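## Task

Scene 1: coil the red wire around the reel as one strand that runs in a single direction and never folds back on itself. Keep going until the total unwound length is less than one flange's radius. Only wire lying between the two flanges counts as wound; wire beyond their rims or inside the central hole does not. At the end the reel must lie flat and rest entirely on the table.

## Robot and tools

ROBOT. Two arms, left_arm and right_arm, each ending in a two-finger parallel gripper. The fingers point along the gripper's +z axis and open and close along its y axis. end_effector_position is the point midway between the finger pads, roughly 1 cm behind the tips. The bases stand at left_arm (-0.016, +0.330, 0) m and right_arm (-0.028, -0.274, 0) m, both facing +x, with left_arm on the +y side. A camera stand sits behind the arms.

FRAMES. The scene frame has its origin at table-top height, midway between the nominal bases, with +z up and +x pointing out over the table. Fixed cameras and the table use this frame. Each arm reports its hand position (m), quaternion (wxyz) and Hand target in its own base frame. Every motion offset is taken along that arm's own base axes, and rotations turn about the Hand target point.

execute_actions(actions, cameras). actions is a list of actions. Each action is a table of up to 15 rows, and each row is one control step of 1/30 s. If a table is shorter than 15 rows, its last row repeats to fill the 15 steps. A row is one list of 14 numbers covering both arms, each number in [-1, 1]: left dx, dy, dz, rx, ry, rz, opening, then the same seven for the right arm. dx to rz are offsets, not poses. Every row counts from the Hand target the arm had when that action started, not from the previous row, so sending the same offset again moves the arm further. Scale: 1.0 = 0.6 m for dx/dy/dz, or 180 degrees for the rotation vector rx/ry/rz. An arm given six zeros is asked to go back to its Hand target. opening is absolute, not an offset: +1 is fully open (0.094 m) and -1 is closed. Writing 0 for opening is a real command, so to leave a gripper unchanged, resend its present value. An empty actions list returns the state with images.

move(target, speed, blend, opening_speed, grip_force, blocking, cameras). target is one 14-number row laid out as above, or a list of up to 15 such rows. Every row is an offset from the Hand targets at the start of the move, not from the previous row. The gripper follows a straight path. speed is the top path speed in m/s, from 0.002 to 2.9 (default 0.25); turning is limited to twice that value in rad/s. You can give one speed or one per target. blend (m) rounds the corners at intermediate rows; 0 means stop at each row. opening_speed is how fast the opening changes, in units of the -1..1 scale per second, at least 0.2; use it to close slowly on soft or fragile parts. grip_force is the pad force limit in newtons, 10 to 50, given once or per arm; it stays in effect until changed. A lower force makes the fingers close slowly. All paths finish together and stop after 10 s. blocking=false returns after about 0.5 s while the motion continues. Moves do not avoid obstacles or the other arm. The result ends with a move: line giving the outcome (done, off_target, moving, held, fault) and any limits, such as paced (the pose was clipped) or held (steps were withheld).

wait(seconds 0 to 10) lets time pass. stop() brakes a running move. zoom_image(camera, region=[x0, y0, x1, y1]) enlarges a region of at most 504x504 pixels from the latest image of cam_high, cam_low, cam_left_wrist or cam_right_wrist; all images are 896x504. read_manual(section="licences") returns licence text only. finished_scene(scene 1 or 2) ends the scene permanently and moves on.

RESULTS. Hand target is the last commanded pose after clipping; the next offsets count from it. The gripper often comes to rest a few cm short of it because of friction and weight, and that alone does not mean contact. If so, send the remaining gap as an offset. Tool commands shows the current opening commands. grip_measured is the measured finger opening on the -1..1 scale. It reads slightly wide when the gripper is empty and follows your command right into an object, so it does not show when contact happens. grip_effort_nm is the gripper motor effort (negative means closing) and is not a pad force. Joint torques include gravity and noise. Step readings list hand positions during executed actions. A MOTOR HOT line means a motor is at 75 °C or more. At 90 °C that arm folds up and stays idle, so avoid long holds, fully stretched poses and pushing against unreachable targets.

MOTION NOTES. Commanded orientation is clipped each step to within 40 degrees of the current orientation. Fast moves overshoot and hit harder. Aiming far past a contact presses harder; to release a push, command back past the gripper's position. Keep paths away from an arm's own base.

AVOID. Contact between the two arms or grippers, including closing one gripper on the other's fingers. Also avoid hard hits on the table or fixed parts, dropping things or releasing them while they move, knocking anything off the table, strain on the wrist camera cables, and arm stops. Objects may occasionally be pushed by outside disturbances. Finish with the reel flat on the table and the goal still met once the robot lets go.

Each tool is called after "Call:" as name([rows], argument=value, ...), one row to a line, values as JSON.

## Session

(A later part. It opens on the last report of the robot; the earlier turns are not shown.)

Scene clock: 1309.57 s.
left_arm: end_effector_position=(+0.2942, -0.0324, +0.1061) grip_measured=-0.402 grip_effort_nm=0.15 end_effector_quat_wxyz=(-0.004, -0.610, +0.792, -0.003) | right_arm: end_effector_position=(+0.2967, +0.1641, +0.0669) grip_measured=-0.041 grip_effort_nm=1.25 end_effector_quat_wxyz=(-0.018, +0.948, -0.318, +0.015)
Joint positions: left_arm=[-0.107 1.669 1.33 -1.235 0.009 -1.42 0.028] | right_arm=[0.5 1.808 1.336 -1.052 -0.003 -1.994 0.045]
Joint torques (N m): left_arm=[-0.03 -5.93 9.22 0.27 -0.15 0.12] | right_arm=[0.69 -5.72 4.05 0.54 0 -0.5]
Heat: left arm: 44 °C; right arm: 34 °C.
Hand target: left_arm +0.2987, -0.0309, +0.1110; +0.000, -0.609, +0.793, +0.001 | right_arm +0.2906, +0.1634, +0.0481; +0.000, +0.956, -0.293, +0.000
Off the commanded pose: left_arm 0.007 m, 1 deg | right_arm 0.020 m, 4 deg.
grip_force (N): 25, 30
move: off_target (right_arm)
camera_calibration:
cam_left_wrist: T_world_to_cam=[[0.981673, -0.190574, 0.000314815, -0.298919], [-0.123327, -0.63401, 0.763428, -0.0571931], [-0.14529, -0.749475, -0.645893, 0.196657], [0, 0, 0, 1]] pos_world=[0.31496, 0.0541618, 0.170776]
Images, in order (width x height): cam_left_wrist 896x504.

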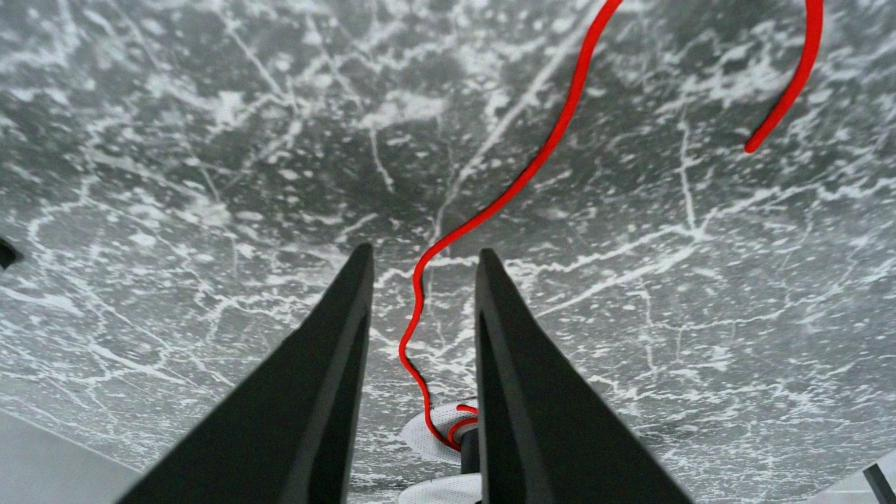

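Call:
move([
  [0.0622,-0.0868,-0.09,0,0,-0.1167,-0.3, 0,0,0,0,0,0,0],
  [0.0622,-0.0868,-0.1767,0,0,-0.1167,-0.3, 0,0,0,0,0,0,0],
], speed=[0.25,0.1], blend=[0.01,0], cameras=["cam_left_wrist"])

Scene clock: 1322.77 s.
left_arm: end_effector_position=(+0.3409, -0.0847, +0.0140) grip_measured=-0.302 grip_effort_nm=0.14 end_effector_quat_wxyz=(+0.005, -0.458, +0.889, -0.010) | right_arm: end_effector_position=(+0.2967, +0.1641, +0.0669) grip_measured=-0.041 grip_effort_nm=1.25 end_effector_quat_wxyz=(-0.018, +0.948, -0.318, +0.015)
Joint positions: left_arm=[-0.242 1.939 1.289 -0.901 0.009 -1.192 0.033] | right_arm=[0.5 1.808 1.336 -1.052 -0.003 -1.994 0.045]
Joint torques (N m): left_arm=[-0.32 -7.72 4.4 0.64 -0.17 0.08] | right_arm=[0.76 -5.71 4.08 0.56 0.06 -0.5]
Heat: left arm: 45 °C; right arm: 34 °C.
Hand target: left_arm +0.3361, -0.0830, +0.0050; +0.000, -0.454, +0.891, +0.001 | right_arm +0.2906, +0.1634, +0.0481; +0.000, +0.956, -0.293, +0.000
Off the commanded pose: left_arm 0.010 m, 1 deg | right_arm 0.020 m, 4 deg.
grip_force (N): 25, 30
move: off_target (right_arm)
camera_calibration:
cam_left_wrist: T_world_to_cam=[[0.850271, -0.525788, 0.0242314, -0.338609], [-0.358103, -0.544134, 0.758736, 0.0734076], [-0.385749, -0.653808, -0.650948, 0.194828], [0, 0, 0, 1]] pos_world=[0.389352, -0.0107131, 0.0793306]
Images, in order (width x height): cam_left_wrist 896x504.

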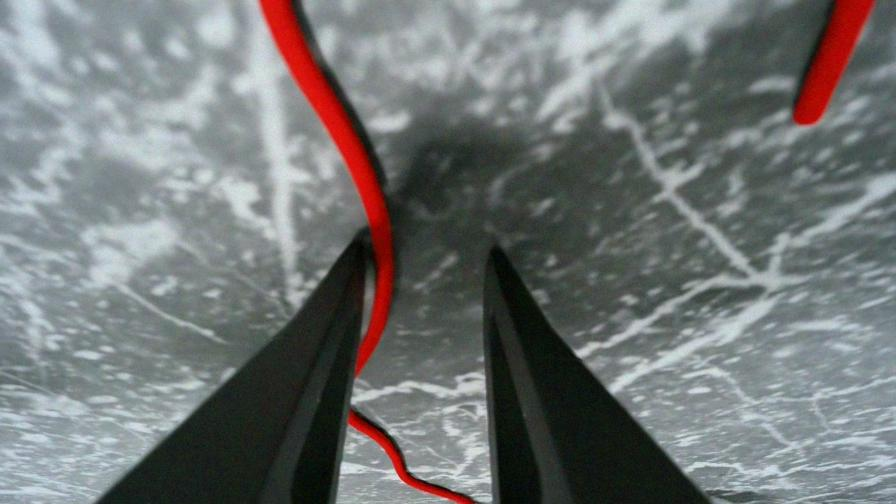

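Call:
move([
  [0,0,0,0,0,0,-1, 0.0055,0.001,0.011,0,0,0,-0.95],
  [0,0,0.0667,0,0,0,-1, 0.0055,0.001,0.011,0,0,-0.6389,-0.95],
  [0,0,0.0667,0,0,0,-1, 0.0055,0.001,0.011,0,0,0.7222,-0.95],
  [0,0,0.0667,0,0,0,-1, 0.0055,0.001,0.005,0,0,0.7222,0],
], speed=0.5, blend=[0,0.01,0,0], cameras=["cam_high","cam_left_wrist","cam_right_wrist"])

Scene clock: 1338.77 s.
left_arm: end_effector_position=(+0.3272, -0.0813, +0.0280) grip_measured=-0.910 grip_effort_nm=-0.54 end_effector_quat_wxyz=(-0.020, -0.457, +0.889, +0.011) | right_arm: end_effector_position=(+0.2966, +0.1647, +0.0634) grip_measured=-0.092 grip_effort_nm=1.25 end_effector_quat_wxyz=(+0.002, +0.669, +0.743, +0.016)
Joint positions: left_arm=[-0.242 1.927 1.332 -1.02 0.009 -1.192 0.004] | right_arm=[0.5 1.826 1.344 -1.058 -0.006 1.965 0.043]
Joint torques (N m): left_arm=[-0.34 -10.82 8.66 0.19 -0.17 0.08] | right_arm=[0.42 -6.5 5.15 0.41 0.07 0.11]
Heat: left arm: 44 °C; right arm: 34 °C.
Hand target: left_arm +0.3361, -0.0830, +0.0450; +0.000, -0.454, +0.891, +0.001 | right_arm +0.2938, +0.1639, +0.0512; +0.000, +0.670, +0.743, +0.000
Off the commanded pose: left_arm 0.019 m, 3 deg | right_arm 0.013 m, 2 deg.
grip_force (N): 25, 30
move: off_target (left_arm, right_arm)
camera_calibration:
cam_left_wrist: T_world_to_cam=[[0.849616, -0.526044, -0.0378286, -0.323657], [-0.309889, -0.555967, 0.771278, 0.0425825], [-0.426757, -0.643567, -0.635374, 0.214745], [0, 0, 0, 1]] pos_world=[0.379824, -0.0083807, 0.0913568]
cam_right_wrist: T_world_to_cam=[[-0.98368, -0.177963, -0.0265193, 0.318909], [-0.136148, 0.639841, 0.756351, -0.105374], [-0.117635, 0.747618, -0.653628, 0.0660021], [0, 0, 0, 1]] pos_world=[0.307122, 0.0748324, 0.131298]
Images, in order (width x height): cam_high 896x504, cam_left_wrist 896x504, cam_right_wrist 896x504.

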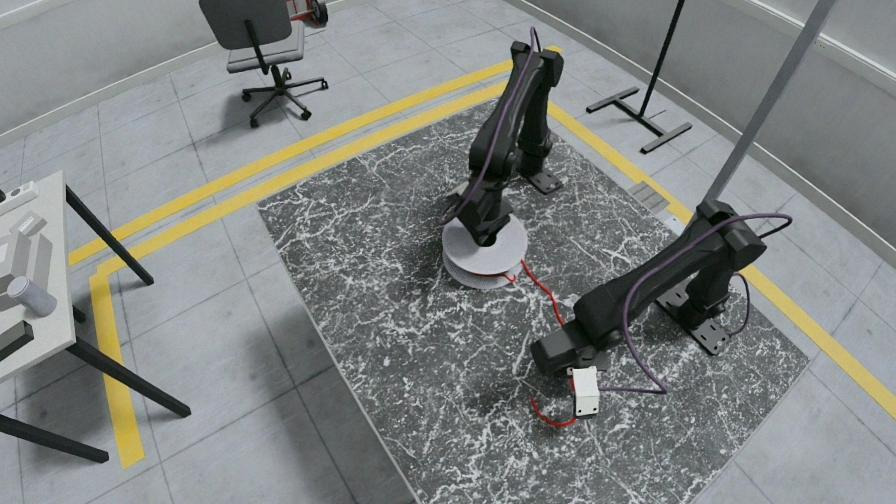

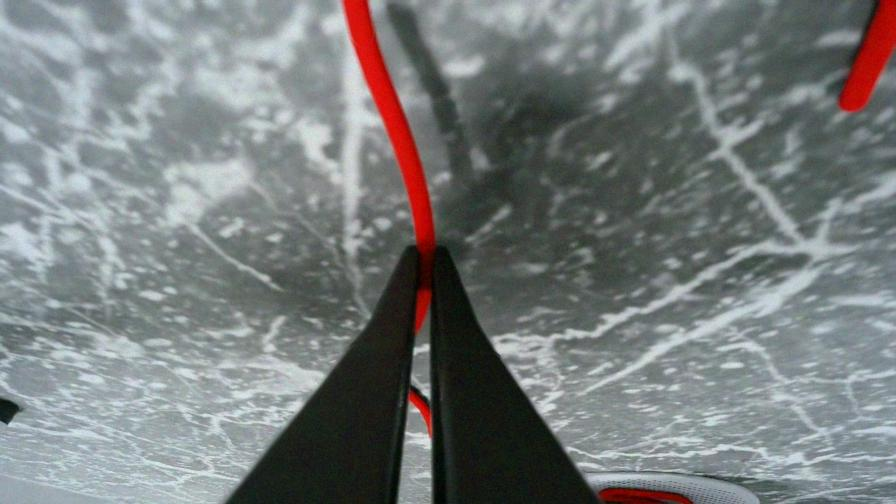

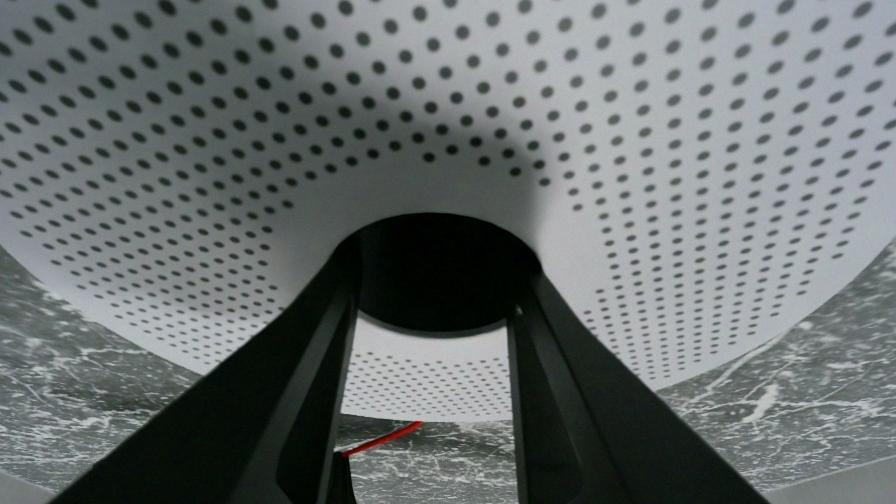

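Call:
move([
  [-0.045,-0.0761,-0.006,0,0,0,-1, 0,0,0,0,0,0.4167,0],
  [-0.09,-0.1522,-0.012,0,0,0,-1, 0,0,0,0,0,0.8333,0],
  [-0.135,-0.2283,-0.0167,0,0,0,-1, 0,0,0,0,0,-0.75,0],
], speed=0.35, blend=[0.01,0.01,0], cameras=["cam_high","cam_left_wrist","cam_right_wrist","cam_low"])

Scene clock: 1351.93 s.
left_arm: end_effector_position=(+0.2562, -0.2203, +0.0330) grip_measured=-0.910 grip_effort_nm=-0.54 end_effector_quat_wxyz=(-0.005, -0.452, +0.892, +0.000) | right_arm: end_effector_position=(+0.2986, +0.1656, +0.0655) grip_measured=-0.063 grip_effort_nm=1.25 end_effector_quat_wxyz=(-0.017, +0.934, -0.357, +0.010)
Joint positions: left_arm=[-0.708 1.887 1.299 -0.987 0.009 -1.646 0.004] | right_arm=[0.5 1.825 1.352 -1.059 -0.006 -1.912 0.044]
Joint torques (N m): left_arm=[-0.59 -9.05 5.61 0.44 -0.16 -0.08] | right_arm=[0.38 -6.46 4.59 0.41 0.04 -0.44]
Heat: left arm: 45 °C; right arm: 34 °C.
Hand target: left_arm +0.2551, -0.2200, +0.0350; +0.000, -0.454, +0.891, +0.000 | right_arm +0.2938, +0.1640, +0.0513; +0.000, +0.942, -0.335, +0.000
Off the commanded pose: left_arm 0.002 m, 1 deg | right_arm 0.015 m, 3 deg.
grip_force (N): 25, 30
move: off_target (right_arm)
camera_calibration:
cam_left_wrist: T_world_to_cam=[[0.84368, -0.536833, -0.00377021, -0.338174], [-0.344694, -0.547074, 0.762822, -0.0493646], [-0.41157, -0.642278, -0.646598, 0.0949537], [0, 0, 0, 1]] pos_world=[0.307375, -0.147562, 0.0977782]
cam_right_wrist: T_world_to_cam=[[0.609519, 0.791806, 0.0391066, -0.319517], [0.503397, -0.424672, 0.752493, -0.121755], [0.612436, -0.438973, -0.657438, 0.0456765], [0, 0, 0, 1]] pos_world=[0.228069, 0.22134, 0.134145]

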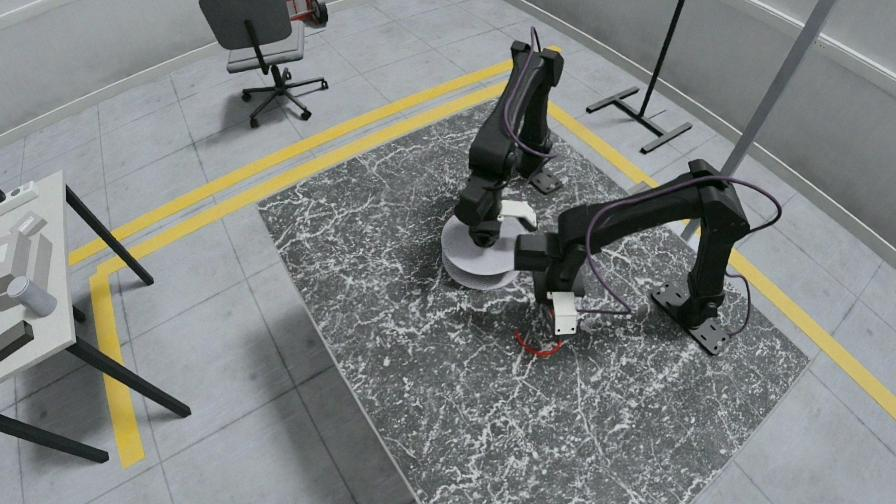

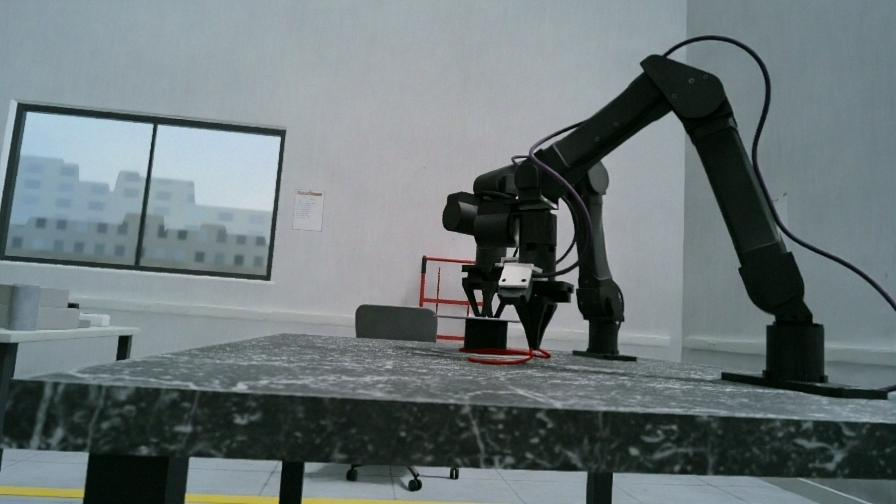

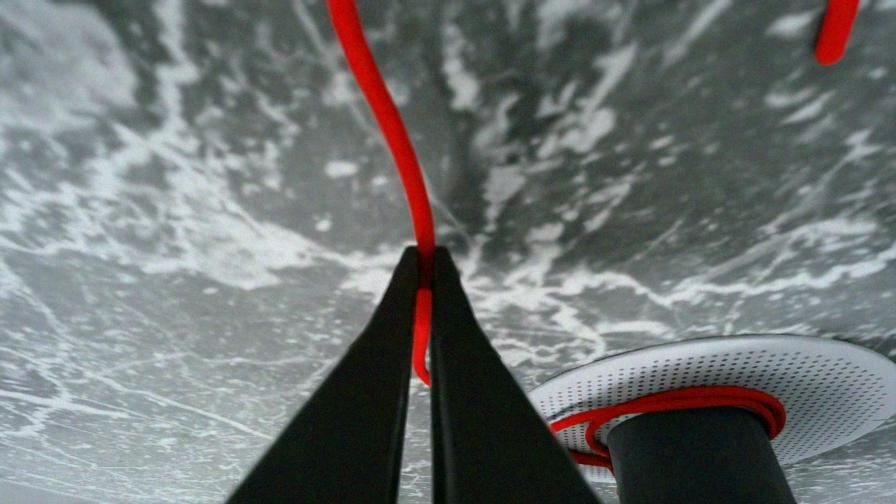

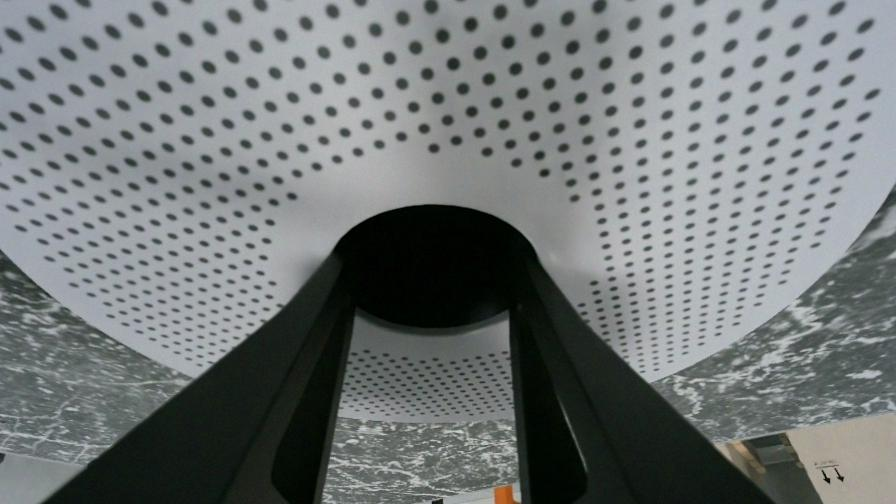

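Call:
zoom_image(camera="cam_left_wrist", region=[500, 320, 896, 504])

Call:
zoom_image(camera="cam_low", region=[400, 290, 620, 390])

Call:
zoom_image(camera="cam_high", region=[430, 210, 590, 370])

Scaled by 1.273 from the camera's 896x504 image, which has a finer 1280x720 frame.

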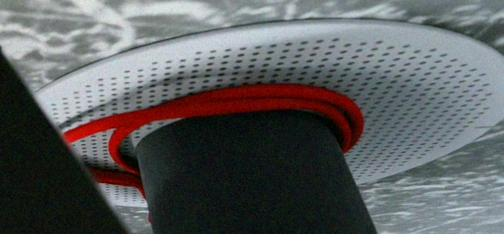

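Scaled by 2.291 from the camera's 896x504 image, which has a finer 1280x720 frame.

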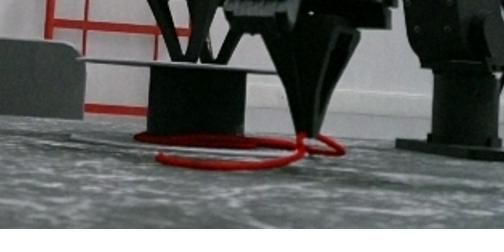

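Scaled by 3.150 from the camera's 896x504 image, which has a finer 1280x720 frame.

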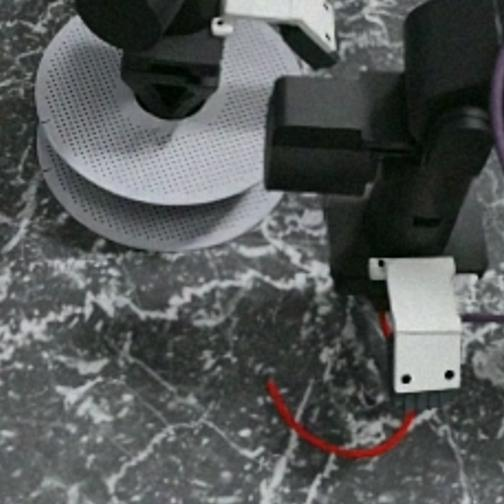

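Call:
move([
  [0,0,0,0,0,0,-0.4, 0.005,0.001,0.007,0,0,0,-0.95],
  [0,0,0.1,0,0,0,-0.4, 0.005,0.001,0.007,0,0,-0.6389,-0.95],
  [0.0,0.25,0.2,0,0,0,-0.4, 0.005,0.001,0.007,0,0,0.75,-0.95],
  [0.0,0.25,0.2,0,0,0,-0.4, 0.005,0.001,0.001,0,0,0.75,0],
], speed=0.5, blend=[0,0.01,0,0], cameras=["cam_high","cam_left_wrist","cam_right_wrist"])

Scene clock: 1373.47 s.
left_arm: end_effector_position=(+0.2603, -0.0750, +0.1505) grip_measured=-0.402 grip_effort_nm=0.15 end_effector_quat_wxyz=(-0.004, -0.453, +0.891, -0.003) | right_arm: end_effector_position=(+0.2985, +0.1659, +0.0637) grip_measured=-0.078 grip_effort_nm=1.25 end_effector_quat_wxyz=(+0.001, +0.668, +0.744, +0.015)
Joint positions: left_arm=[-0.278 1.571 1.404 -1.406 0.009 -1.219 0.028] | right_arm=[0.5 1.836 1.358 -1.064 -0.007 1.963 0.043]
Joint torques (N m): left_arm=[0.4 -7.66 5.68 0.28 -0.16 0.07] | right_arm=[0.2 -6.64 5.15 0.41 0.1 0.13]
Heat: left arm: 44 °C; right arm: 34 °C.
Hand target: left_arm +0.2551, -0.0700, +0.1550; +0.000, -0.454, +0.891, +0.001 | right_arm +0.2968, +0.1645, +0.0518; +0.000, +0.670, +0.742, +0.000
Off the commanded pose: left_arm 0.008 m, 1 deg | right_arm 0.012 m, 2 deg.
grip_force (N): 25, 30
move: off_target (right_arm)
camera_calibration:
cam_left_wrist: T_world_to_cam=[[0.845313, -0.534266, 0.00259723, -0.264392], [-0.346752, -0.544919, 0.763431, -0.0574025], [-0.40646, -0.646238, -0.645885, 0.264233], [0, 0, 0, 1]] pos_world=[0.31099, -0.00177805, 0.215173]
cam_right_wrist: T_world_to_cam=[[-0.983312, -0.180289, -0.0243587, 0.321208], [-0.135997, 0.639506, 0.756662, -0.106246], [-0.120841, 0.747347, -0.653353, 0.0664018], [0, 0, 0, 1]] pos_world=[0.309423, 0.0762301, 0.1316]
Images, in order (width x height): cam_high 896x504, cam_left_wrist 896x504, cam_right_wrist 896x504.

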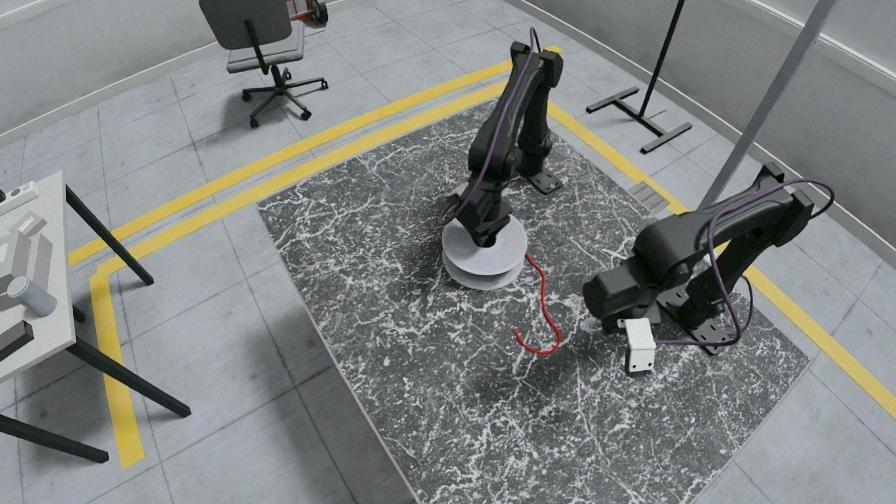

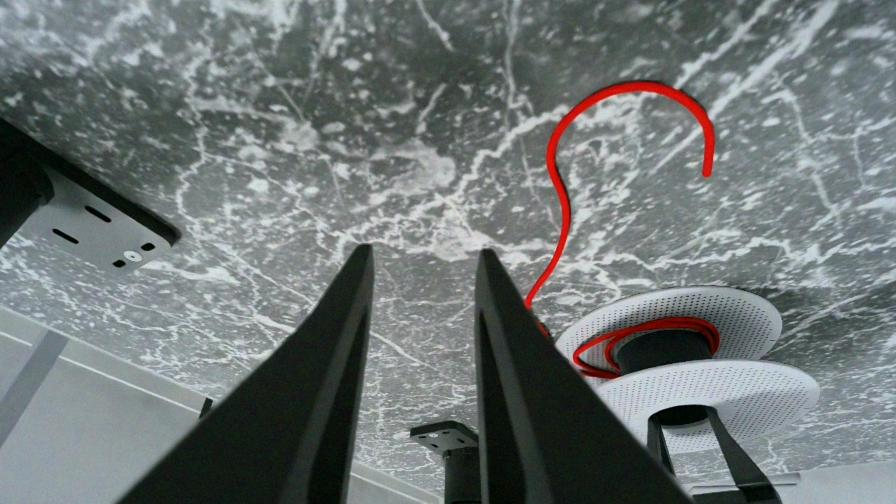

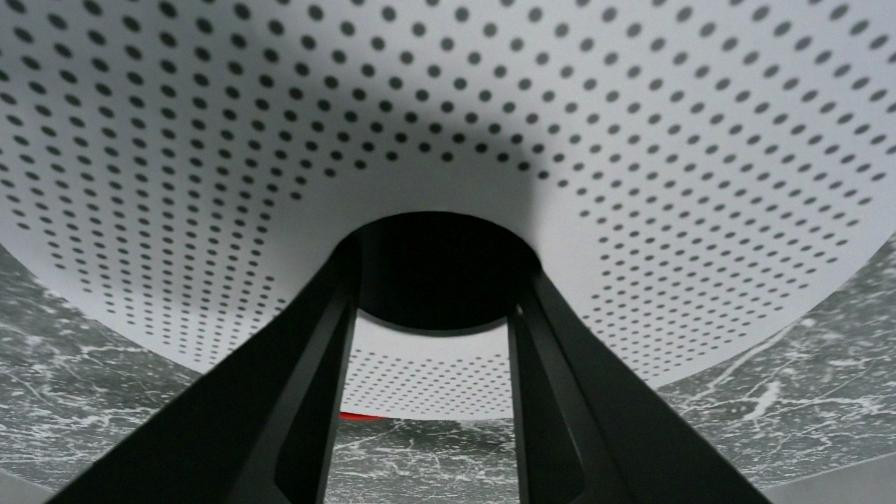

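Call:
zoom_image(camera="cam_left_wrist", region=[500, 260, 840, 460])

Scaled by 1.482 from the camera's 896x504 image, which has a finer 1280x720 frame.

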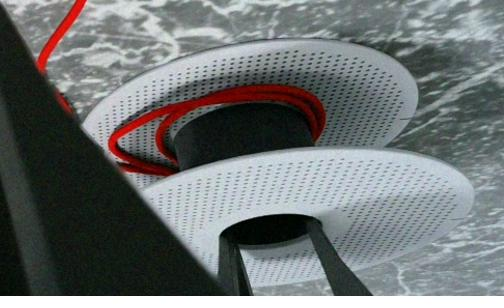

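Call:
move([
  [0,0,0,0,0,0,-0.4, 0,0,0,0,0,0.6,0],
  [0,0,0,0,0,0,-0.4, 0,0,0,0,0,-0.75,0],
], speed=0.35, blend=[0.01,0], cameras=["cam_high","cam_left_wrist","cam_low"])

Scene clock: 1396.93 s.
left_arm: end_effector_position=(+0.2603, -0.0750, +0.1505) grip_measured=-0.402 grip_effort_nm=0.15 end_effector_quat_wxyz=(-0.004, -0.453, +0.891, -0.003) | right_arm: end_effector_position=(+0.3006, +0.1662, +0.0657) grip_measured=-0.058 grip_effort_nm=1.25 end_effector_quat_wxyz=(-0.015, +0.934, -0.356, +0.010)
Joint positions: left_arm=[-0.278 1.571 1.404 -1.406 0.009 -1.219 0.028] | right_arm=[0.5 1.836 1.366 -1.066 -0.003 -1.914 0.044]
Joint torques (N m): left_arm=[0.4 -7.64 5.72 0.29 -0.16 0.08] | right_arm=[0.18 -6.67 4.7 0.42 0.05 -0.44]
Heat: left arm: 43 °C; right arm: 34 °C.
Hand target: left_arm +0.2551, -0.0700, +0.1550; +0.000, -0.454, +0.891, +0.001 | right_arm +0.2969, +0.1646, +0.0518; +0.000, +0.942, -0.335, +0.000
Off the commanded pose: left_arm 0.008 m, 1 deg | right_arm 0.015 m, 3 deg.
grip_force (N): 25, 30
move: off_target (right_arm)
camera_calibration:
cam_left_wrist: T_world_to_cam=[[0.845313, -0.534266, 0.00259723, -0.264392], [-0.346752, -0.544919, 0.763431, -0.0574025], [-0.40646, -0.646238, -0.645885, 0.264233], [0, 0, 0, 1]] pos_world=[0.31099, -0.00177805, 0.215173]
Images, in order (width x height): cam_high 896x504, cam_low 896x504, cam_left_wrist 896x504.

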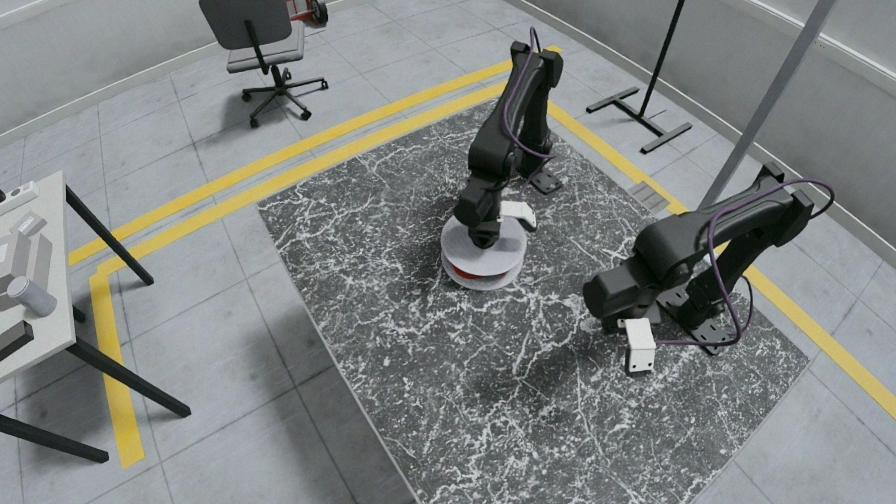

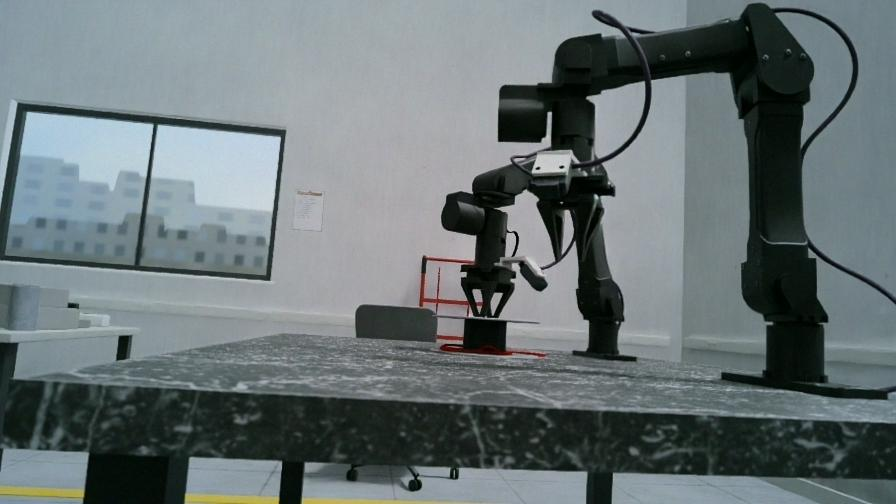

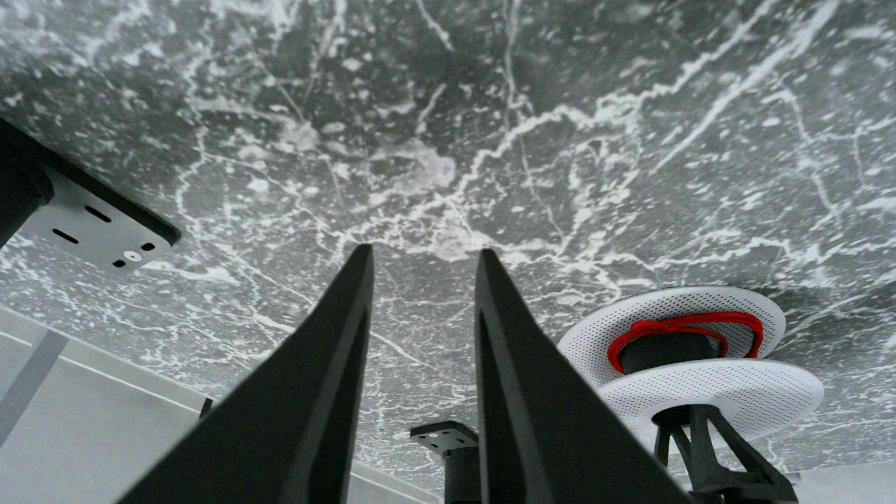

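Call:
zoom_image(camera="cam_left_wrist", region=[500, 260, 840, 460])

Call:
zoom_image(camera="cam_low", region=[400, 290, 620, 390])

Call:
zoom_image(camera="cam_high", region=[420, 190, 560, 310])

Scaled by 1.482 from the camera's 896x504 image, which has a finer 1280x720 frame.

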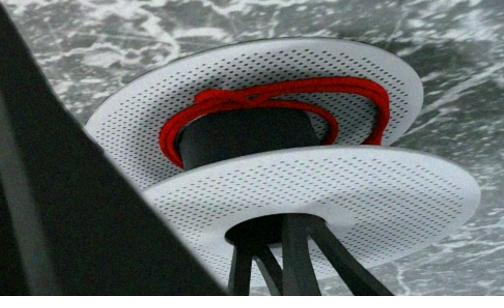

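Scaled by 2.291 from the camera's 896x504 image, which has a finer 1280x720 frame.

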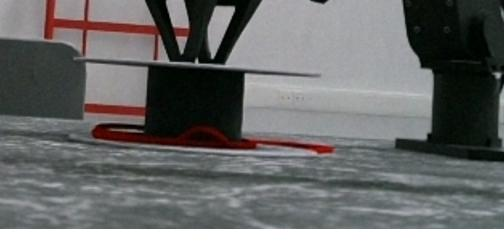

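Scaled by 3.600 from the camera's 896x504 image, which has a finer 1280x720 frame.

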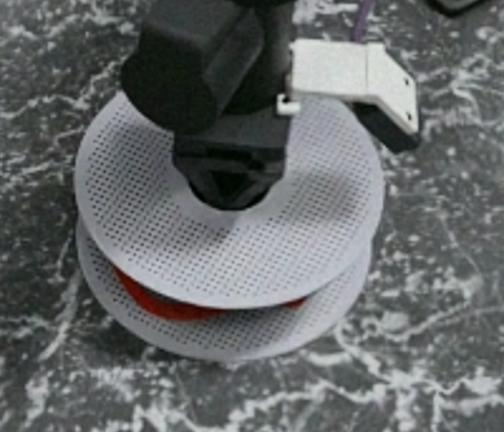

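Call:
move([
  [0,0,0,0,0,0,-0.4, 0.002,0,0.007,0,0,0,-0.95],
  [0,0,0,0,0,0,-0.4, 0.002,0,0.16,0,0,0,-0.95],
  [0,0,0,0,0,0,-0.4, -0.2617,-0.0917,0.0833,0,0,0.0556,-0.95],
], speed=0.25, blend=[0,0.03,0], cameras=["cam_high","cam_right_wrist","cam_low"])

Scene clock: 1419.40 s.
left_arm: end_effector_position=(+0.2603, -0.0750, +0.1505) grip_measured=-0.402 grip_effort_nm=0.15 end_effector_quat_wxyz=(-0.004, -0.453, +0.891, -0.003) | right_arm: end_effector_position=(+0.1440, +0.1101, +0.1047) grip_measured=-0.948 grip_effort_nm=-0.14 end_effector_quat_wxyz=(+0.000, +0.968, -0.251, +0.004)
Joint positions: left_arm=[-0.278 1.571 1.404 -1.406 0.009 -1.219 0.028] | right_arm=[0.653 1.217 0.933 -1.283 0.006 -1.982 0.002]
Joint torques (N m): left_arm=[0.42 -7.62 5.7 0.29 -0.16 0.06] | right_arm=[0.39 -4.11 4.64 0.29 -0.05 0.08]
Heat: left arm: 43 °C; right arm: 33 °C.
Hand target: left_arm +0.2551, -0.0700, +0.1550; +0.000, -0.454, +0.891, +0.001 | right_arm +0.1398, +0.1095, +0.1018; +0.000, +0.968, -0.251, +0.000
Off the commanded pose: left_arm 0.008 m, 1 deg | right_arm 0.005 m, 0 deg.
grip_force (N): 25, 30
move: done
camera_calibration:
cam_right_wrist: T_world_to_cam=[[0.420128, 0.907462, 0.00222615, -0.164445], [0.598695, -0.279019, 0.750808, -0.126602], [0.681951, -0.314102, -0.660517, 0.118231], [0, 0, 0, 1]] pos_world=[0.0642563, 0.15104, 0.173513]
Images, in order (width x height): cam_high 896x504, cam_low 896x504, cam_right_wrist 896x504.

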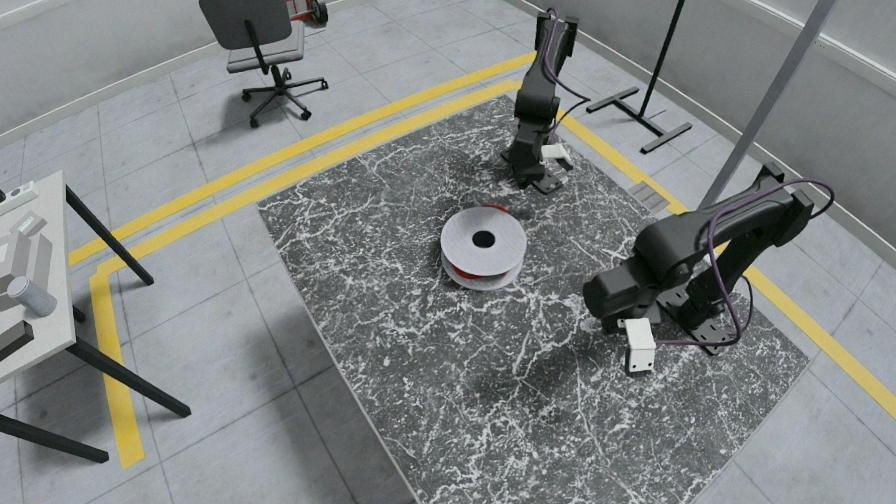

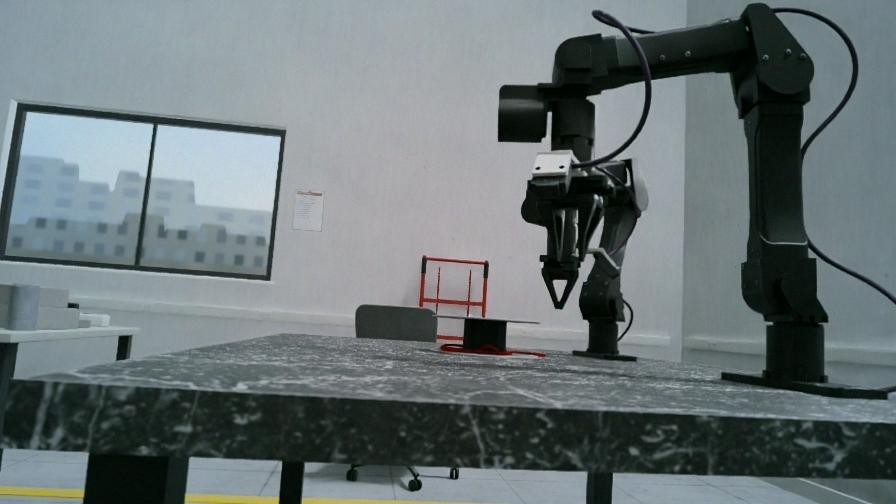

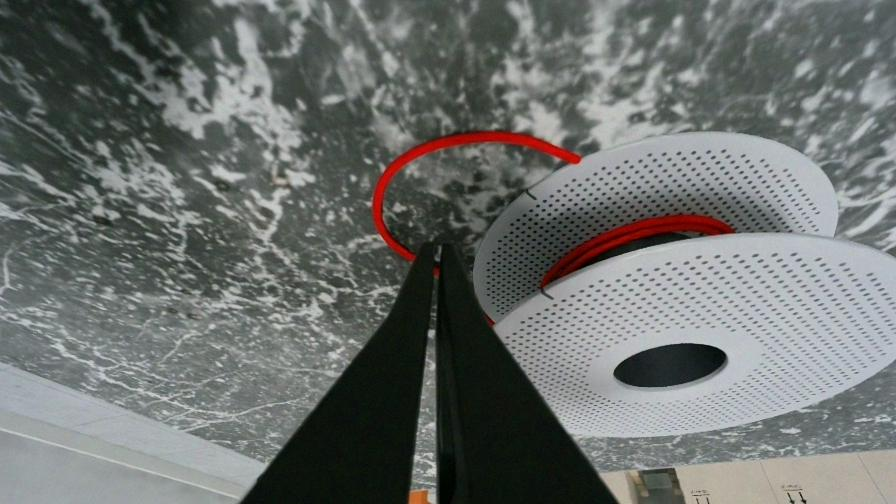

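Call:
move([
  [0,0,0,0,0,0,-0.4, 0.267,0.0942,0.022,0,0,-0.6667,-0.95],
  [0,0,0,0,0,0,-0.4, 0.267,0.0942,0.0,0,0,0.7222,-0.95],
], speed=0.4, blend=[0.01,0], cameras=["cam_right_wrist"])

Scene clock: 1441.73 s.
left_arm: end_effector_position=(+0.2603, -0.0750, +0.1505) grip_measured=-0.402 grip_effort_nm=0.14 end_effector_quat_wxyz=(-0.004, -0.453, +0.891, -0.003) | right_arm: end_effector_position=(+0.2982, +0.1675, +0.1089) grip_measured=-0.948 grip_effort_nm=-0.14 end_effector_quat_wxyz=(-0.001, +0.631, +0.775, +0.007)
Joint positions: left_arm=[-0.278 1.571 1.404 -1.406 0.009 -1.219 0.028] | right_arm=[0.505 1.828 1.531 -1.26 -0.007 1.872 0.002]
Joint torques (N m): left_arm=[0.42 -7.66 5.71 0.29 -0.16 0.06] | right_arm=[-0.38 -7.69 5.63 0.37 0.08 0.11]
Heat: left arm: 43 °C; right arm: 33 °C.
Hand target: left_arm +0.2551, -0.0700, +0.1550; +0.000, -0.454, +0.891, +0.001 | right_arm +0.3001, +0.1660, +0.1018; +0.000, +0.637, +0.771, +0.000
Off the commanded pose: left_arm 0.008 m, 1 deg | right_arm 0.007 m, 1 deg.
grip_force (N): 25, 30
move: done
camera_calibration:
cam_right_wrist: T_world_to_cam=[[-0.9618, -0.273585, -0.00955117, 0.329876], [-0.187145, 0.631652, 0.752325, -0.12444], [-0.199792, 0.725374, -0.658723, 0.122564], [0, 0, 0, 1]] pos_world=[0.318474, 0.0799473, 0.177506]
Images, in order (width x height): cam_right_wrist 896x504.

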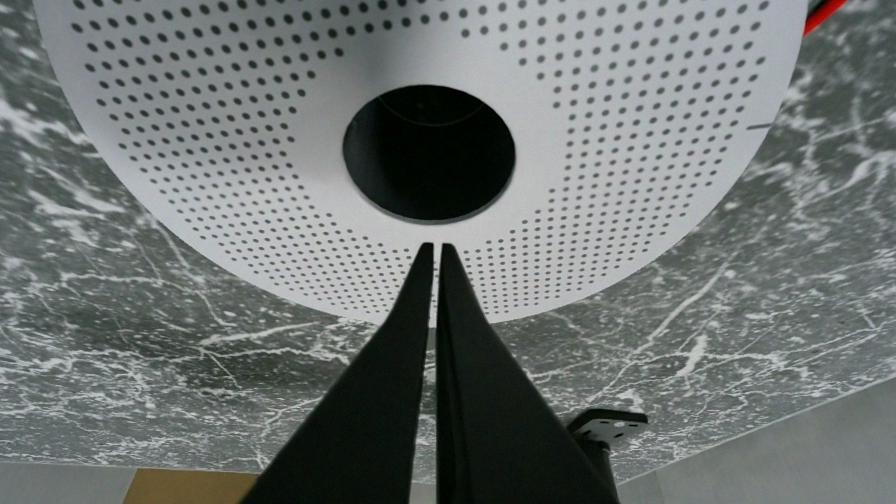

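Call:
move([
  [0,0,0,0,0,0,-0.4, 0.0057,-0.0125,-0.028,0,0,0,-0.95],
  [0,0,0,0,0,0,-0.4, 0.0057,-0.0125,-0.0913,0,0,0,-0.95],
], speed=0.1, cameras=["cam_right_wrist"])

Scene clock: 1449.70 s.
left_arm: end_effector_position=(+0.2603, -0.0750, +0.1505) grip_measured=-0.402 grip_effort_nm=0.15 end_effector_quat_wxyz=(-0.004, -0.453, +0.891, -0.003) | right_arm: end_effector_position=(+0.3047, +0.1621, +0.0549) grip_measured=-0.948 grip_effort_nm=-0.14 end_effector_quat_wxyz=(+0.000, +0.638, +0.770, +0.009)
Joint positions: left_arm=[-0.278 1.571 1.404 -1.406 0.009 -1.219 0.028] | right_arm=[0.483 1.869 1.366 -1.052 -0.007 1.867 0.002]
Joint torques (N m): left_arm=[0.42 -7.65 5.71 0.28 -0.16 0.08] | right_arm=[-0.31 -8.46 4.71 0.4 0.06 -0.11]
Heat: left arm: 43 °C; right arm: 33 °C.
Hand target: left_arm +0.2551, -0.0700, +0.1550; +0.000, -0.454, +0.891, +0.001 | right_arm +0.3034, +0.1585, +0.0471; +0.000, +0.637, +0.771, +0.000
Off the commanded pose: left_arm 0.008 m, 1 deg | right_arm 0.009 m, 1 deg.
grip_force (N): 25, 30
move: done
camera_calibration:
cam_right_wrist: T_world_to_cam=[[-0.966527, -0.256239, -0.0129254, 0.332937], [-0.178093, 0.633792, 0.752722, -0.0822735], [-0.184684, 0.729828, -0.658212, 0.0868587], [0, 0, 0, 1]] pos_world=[0.323182, 0.0740637, 0.123404]
Images, in order (width x height): cam_right_wrist 896x504.

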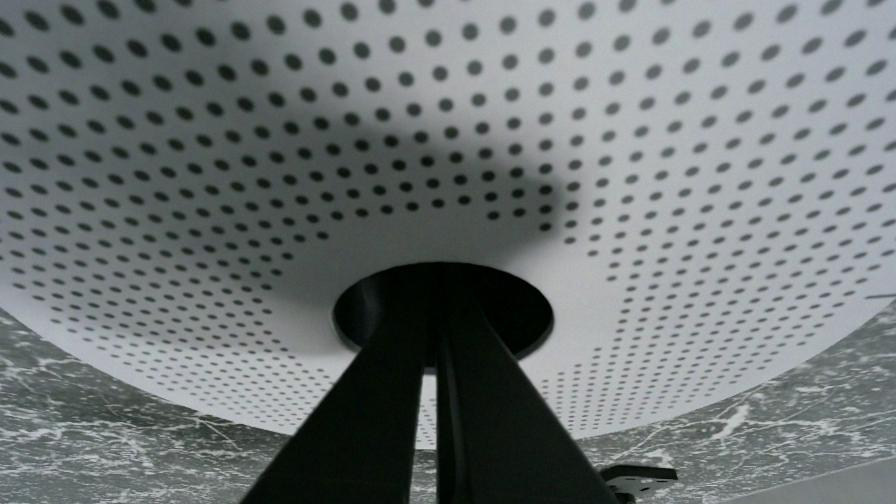

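Call:
move([
  [0,0,0,0,0,0,-0.4, 0,0.003,0,0,0,0,0],
  [0,0,0,0,0,0,-0.4, 0,0.003,0,0,0,0.6,0],
  [0,0,0,0,0,0,-0.4, 0,0.003,0,0,0,-0.75,0],
], speed=0.35, blend=[0,0.01,0], cameras=["cam_high","cam_right_wrist","cam_left_wrist","cam_low"])

Scene clock: 1460.43 s.
left_arm: end_effector_position=(+0.2603, -0.0750, +0.1505) grip_measured=-0.402 grip_effort_nm=0.14 end_effector_quat_wxyz=(-0.004, -0.453, +0.891, -0.003) | right_arm: end_effector_position=(+0.3078, +0.1627, +0.0663) grip_measured=-0.049 grip_effort_nm=1.24 end_effector_quat_wxyz=(-0.016, +0.949, -0.314, +0.014)
Joint positions: left_arm=[-0.278 1.571 1.404 -1.406 0.009 -1.219 0.028] | right_arm=[0.483 1.846 1.381 -1.064 -0.002 -2.02 0.045]
Joint torques (N m): left_arm=[0.39 -7.58 5.72 0.29 -0.16 0.07] | right_arm=[0.05 -6.24 4.05 0.58 0.04 -0.51]
Heat: left arm: 43 °C; right arm: 33 °C.
Hand target: left_arm +0.2551, -0.0700, +0.1550; +0.000, -0.454, +0.891, +0.001 | right_arm +0.3035, +0.1604, +0.0470; +0.000, +0.956, -0.293, +0.000
Off the commanded pose: left_arm 0.008 m, 1 deg | right_arm 0.020 m, 4 deg.
grip_force (N): 25, 30
move: off_target (right_arm)
camera_calibration:
cam_left_wrist: T_world_to_cam=[[0.845313, -0.534266, 0.00259723, -0.264392], [-0.346752, -0.544919, 0.763431, -0.0574025], [-0.40646, -0.646238, -0.645885, 0.264233], [0, 0, 0, 1]] pos_world=[0.31099, -0.00177805, 0.215173]
cam_right_wrist: T_world_to_cam=[[0.535421, 0.843662, 0.0394902, -0.308523], [0.53342, -0.374041, 0.758654, -0.146127], [0.654818, -0.385134, -0.650296, 0.0169309], [0, 0, 0, 1]] pos_world=[0.23205, 0.212152, 0.134054]

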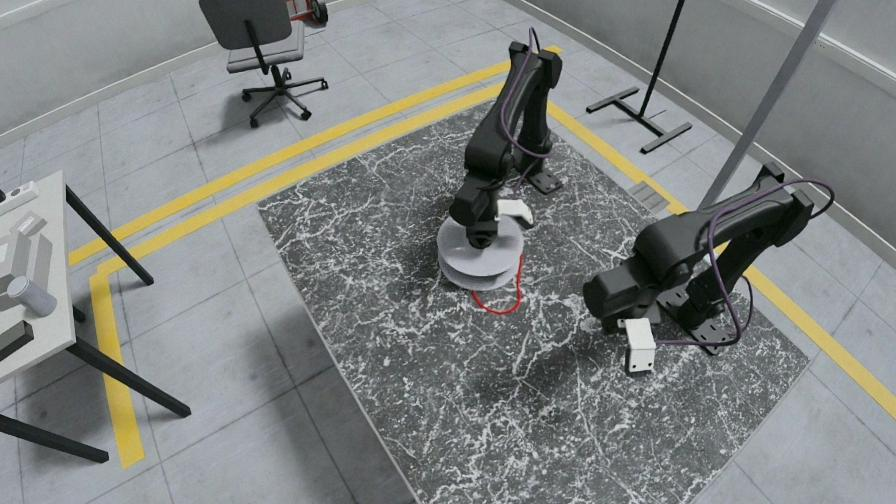

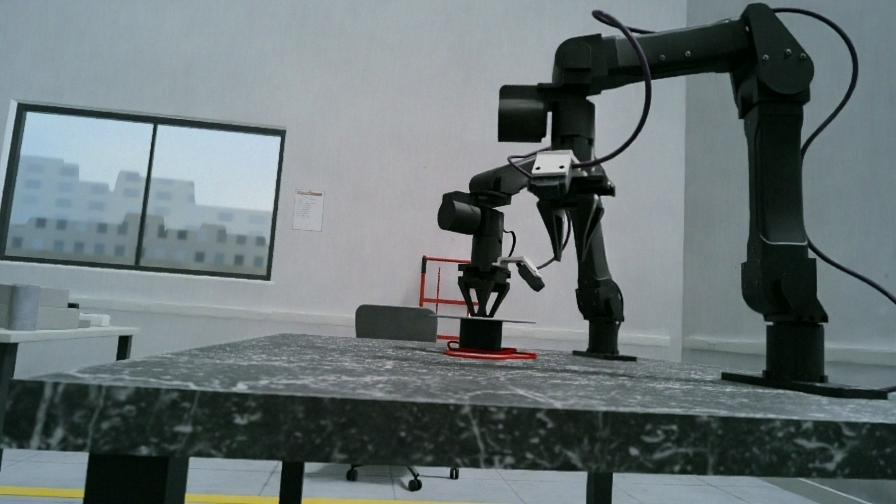

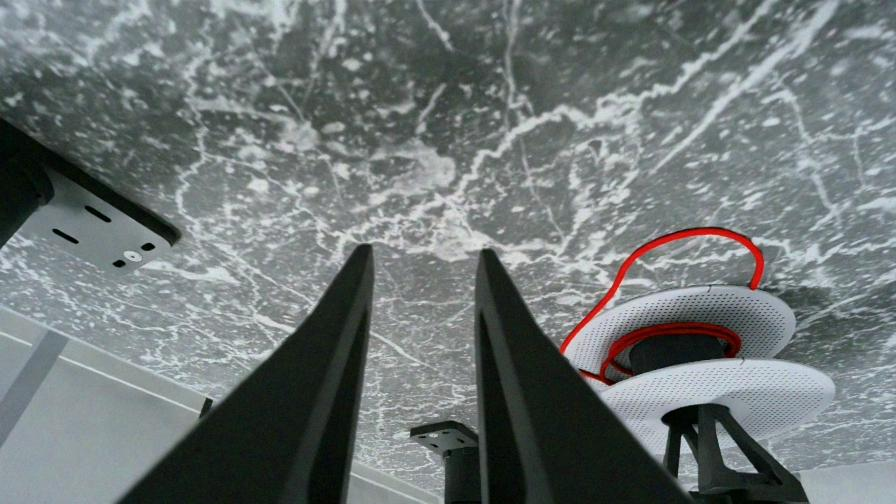

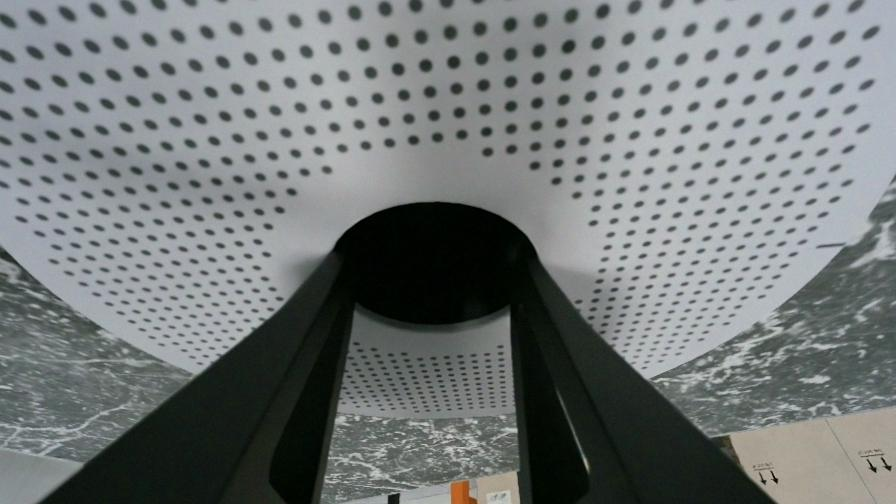

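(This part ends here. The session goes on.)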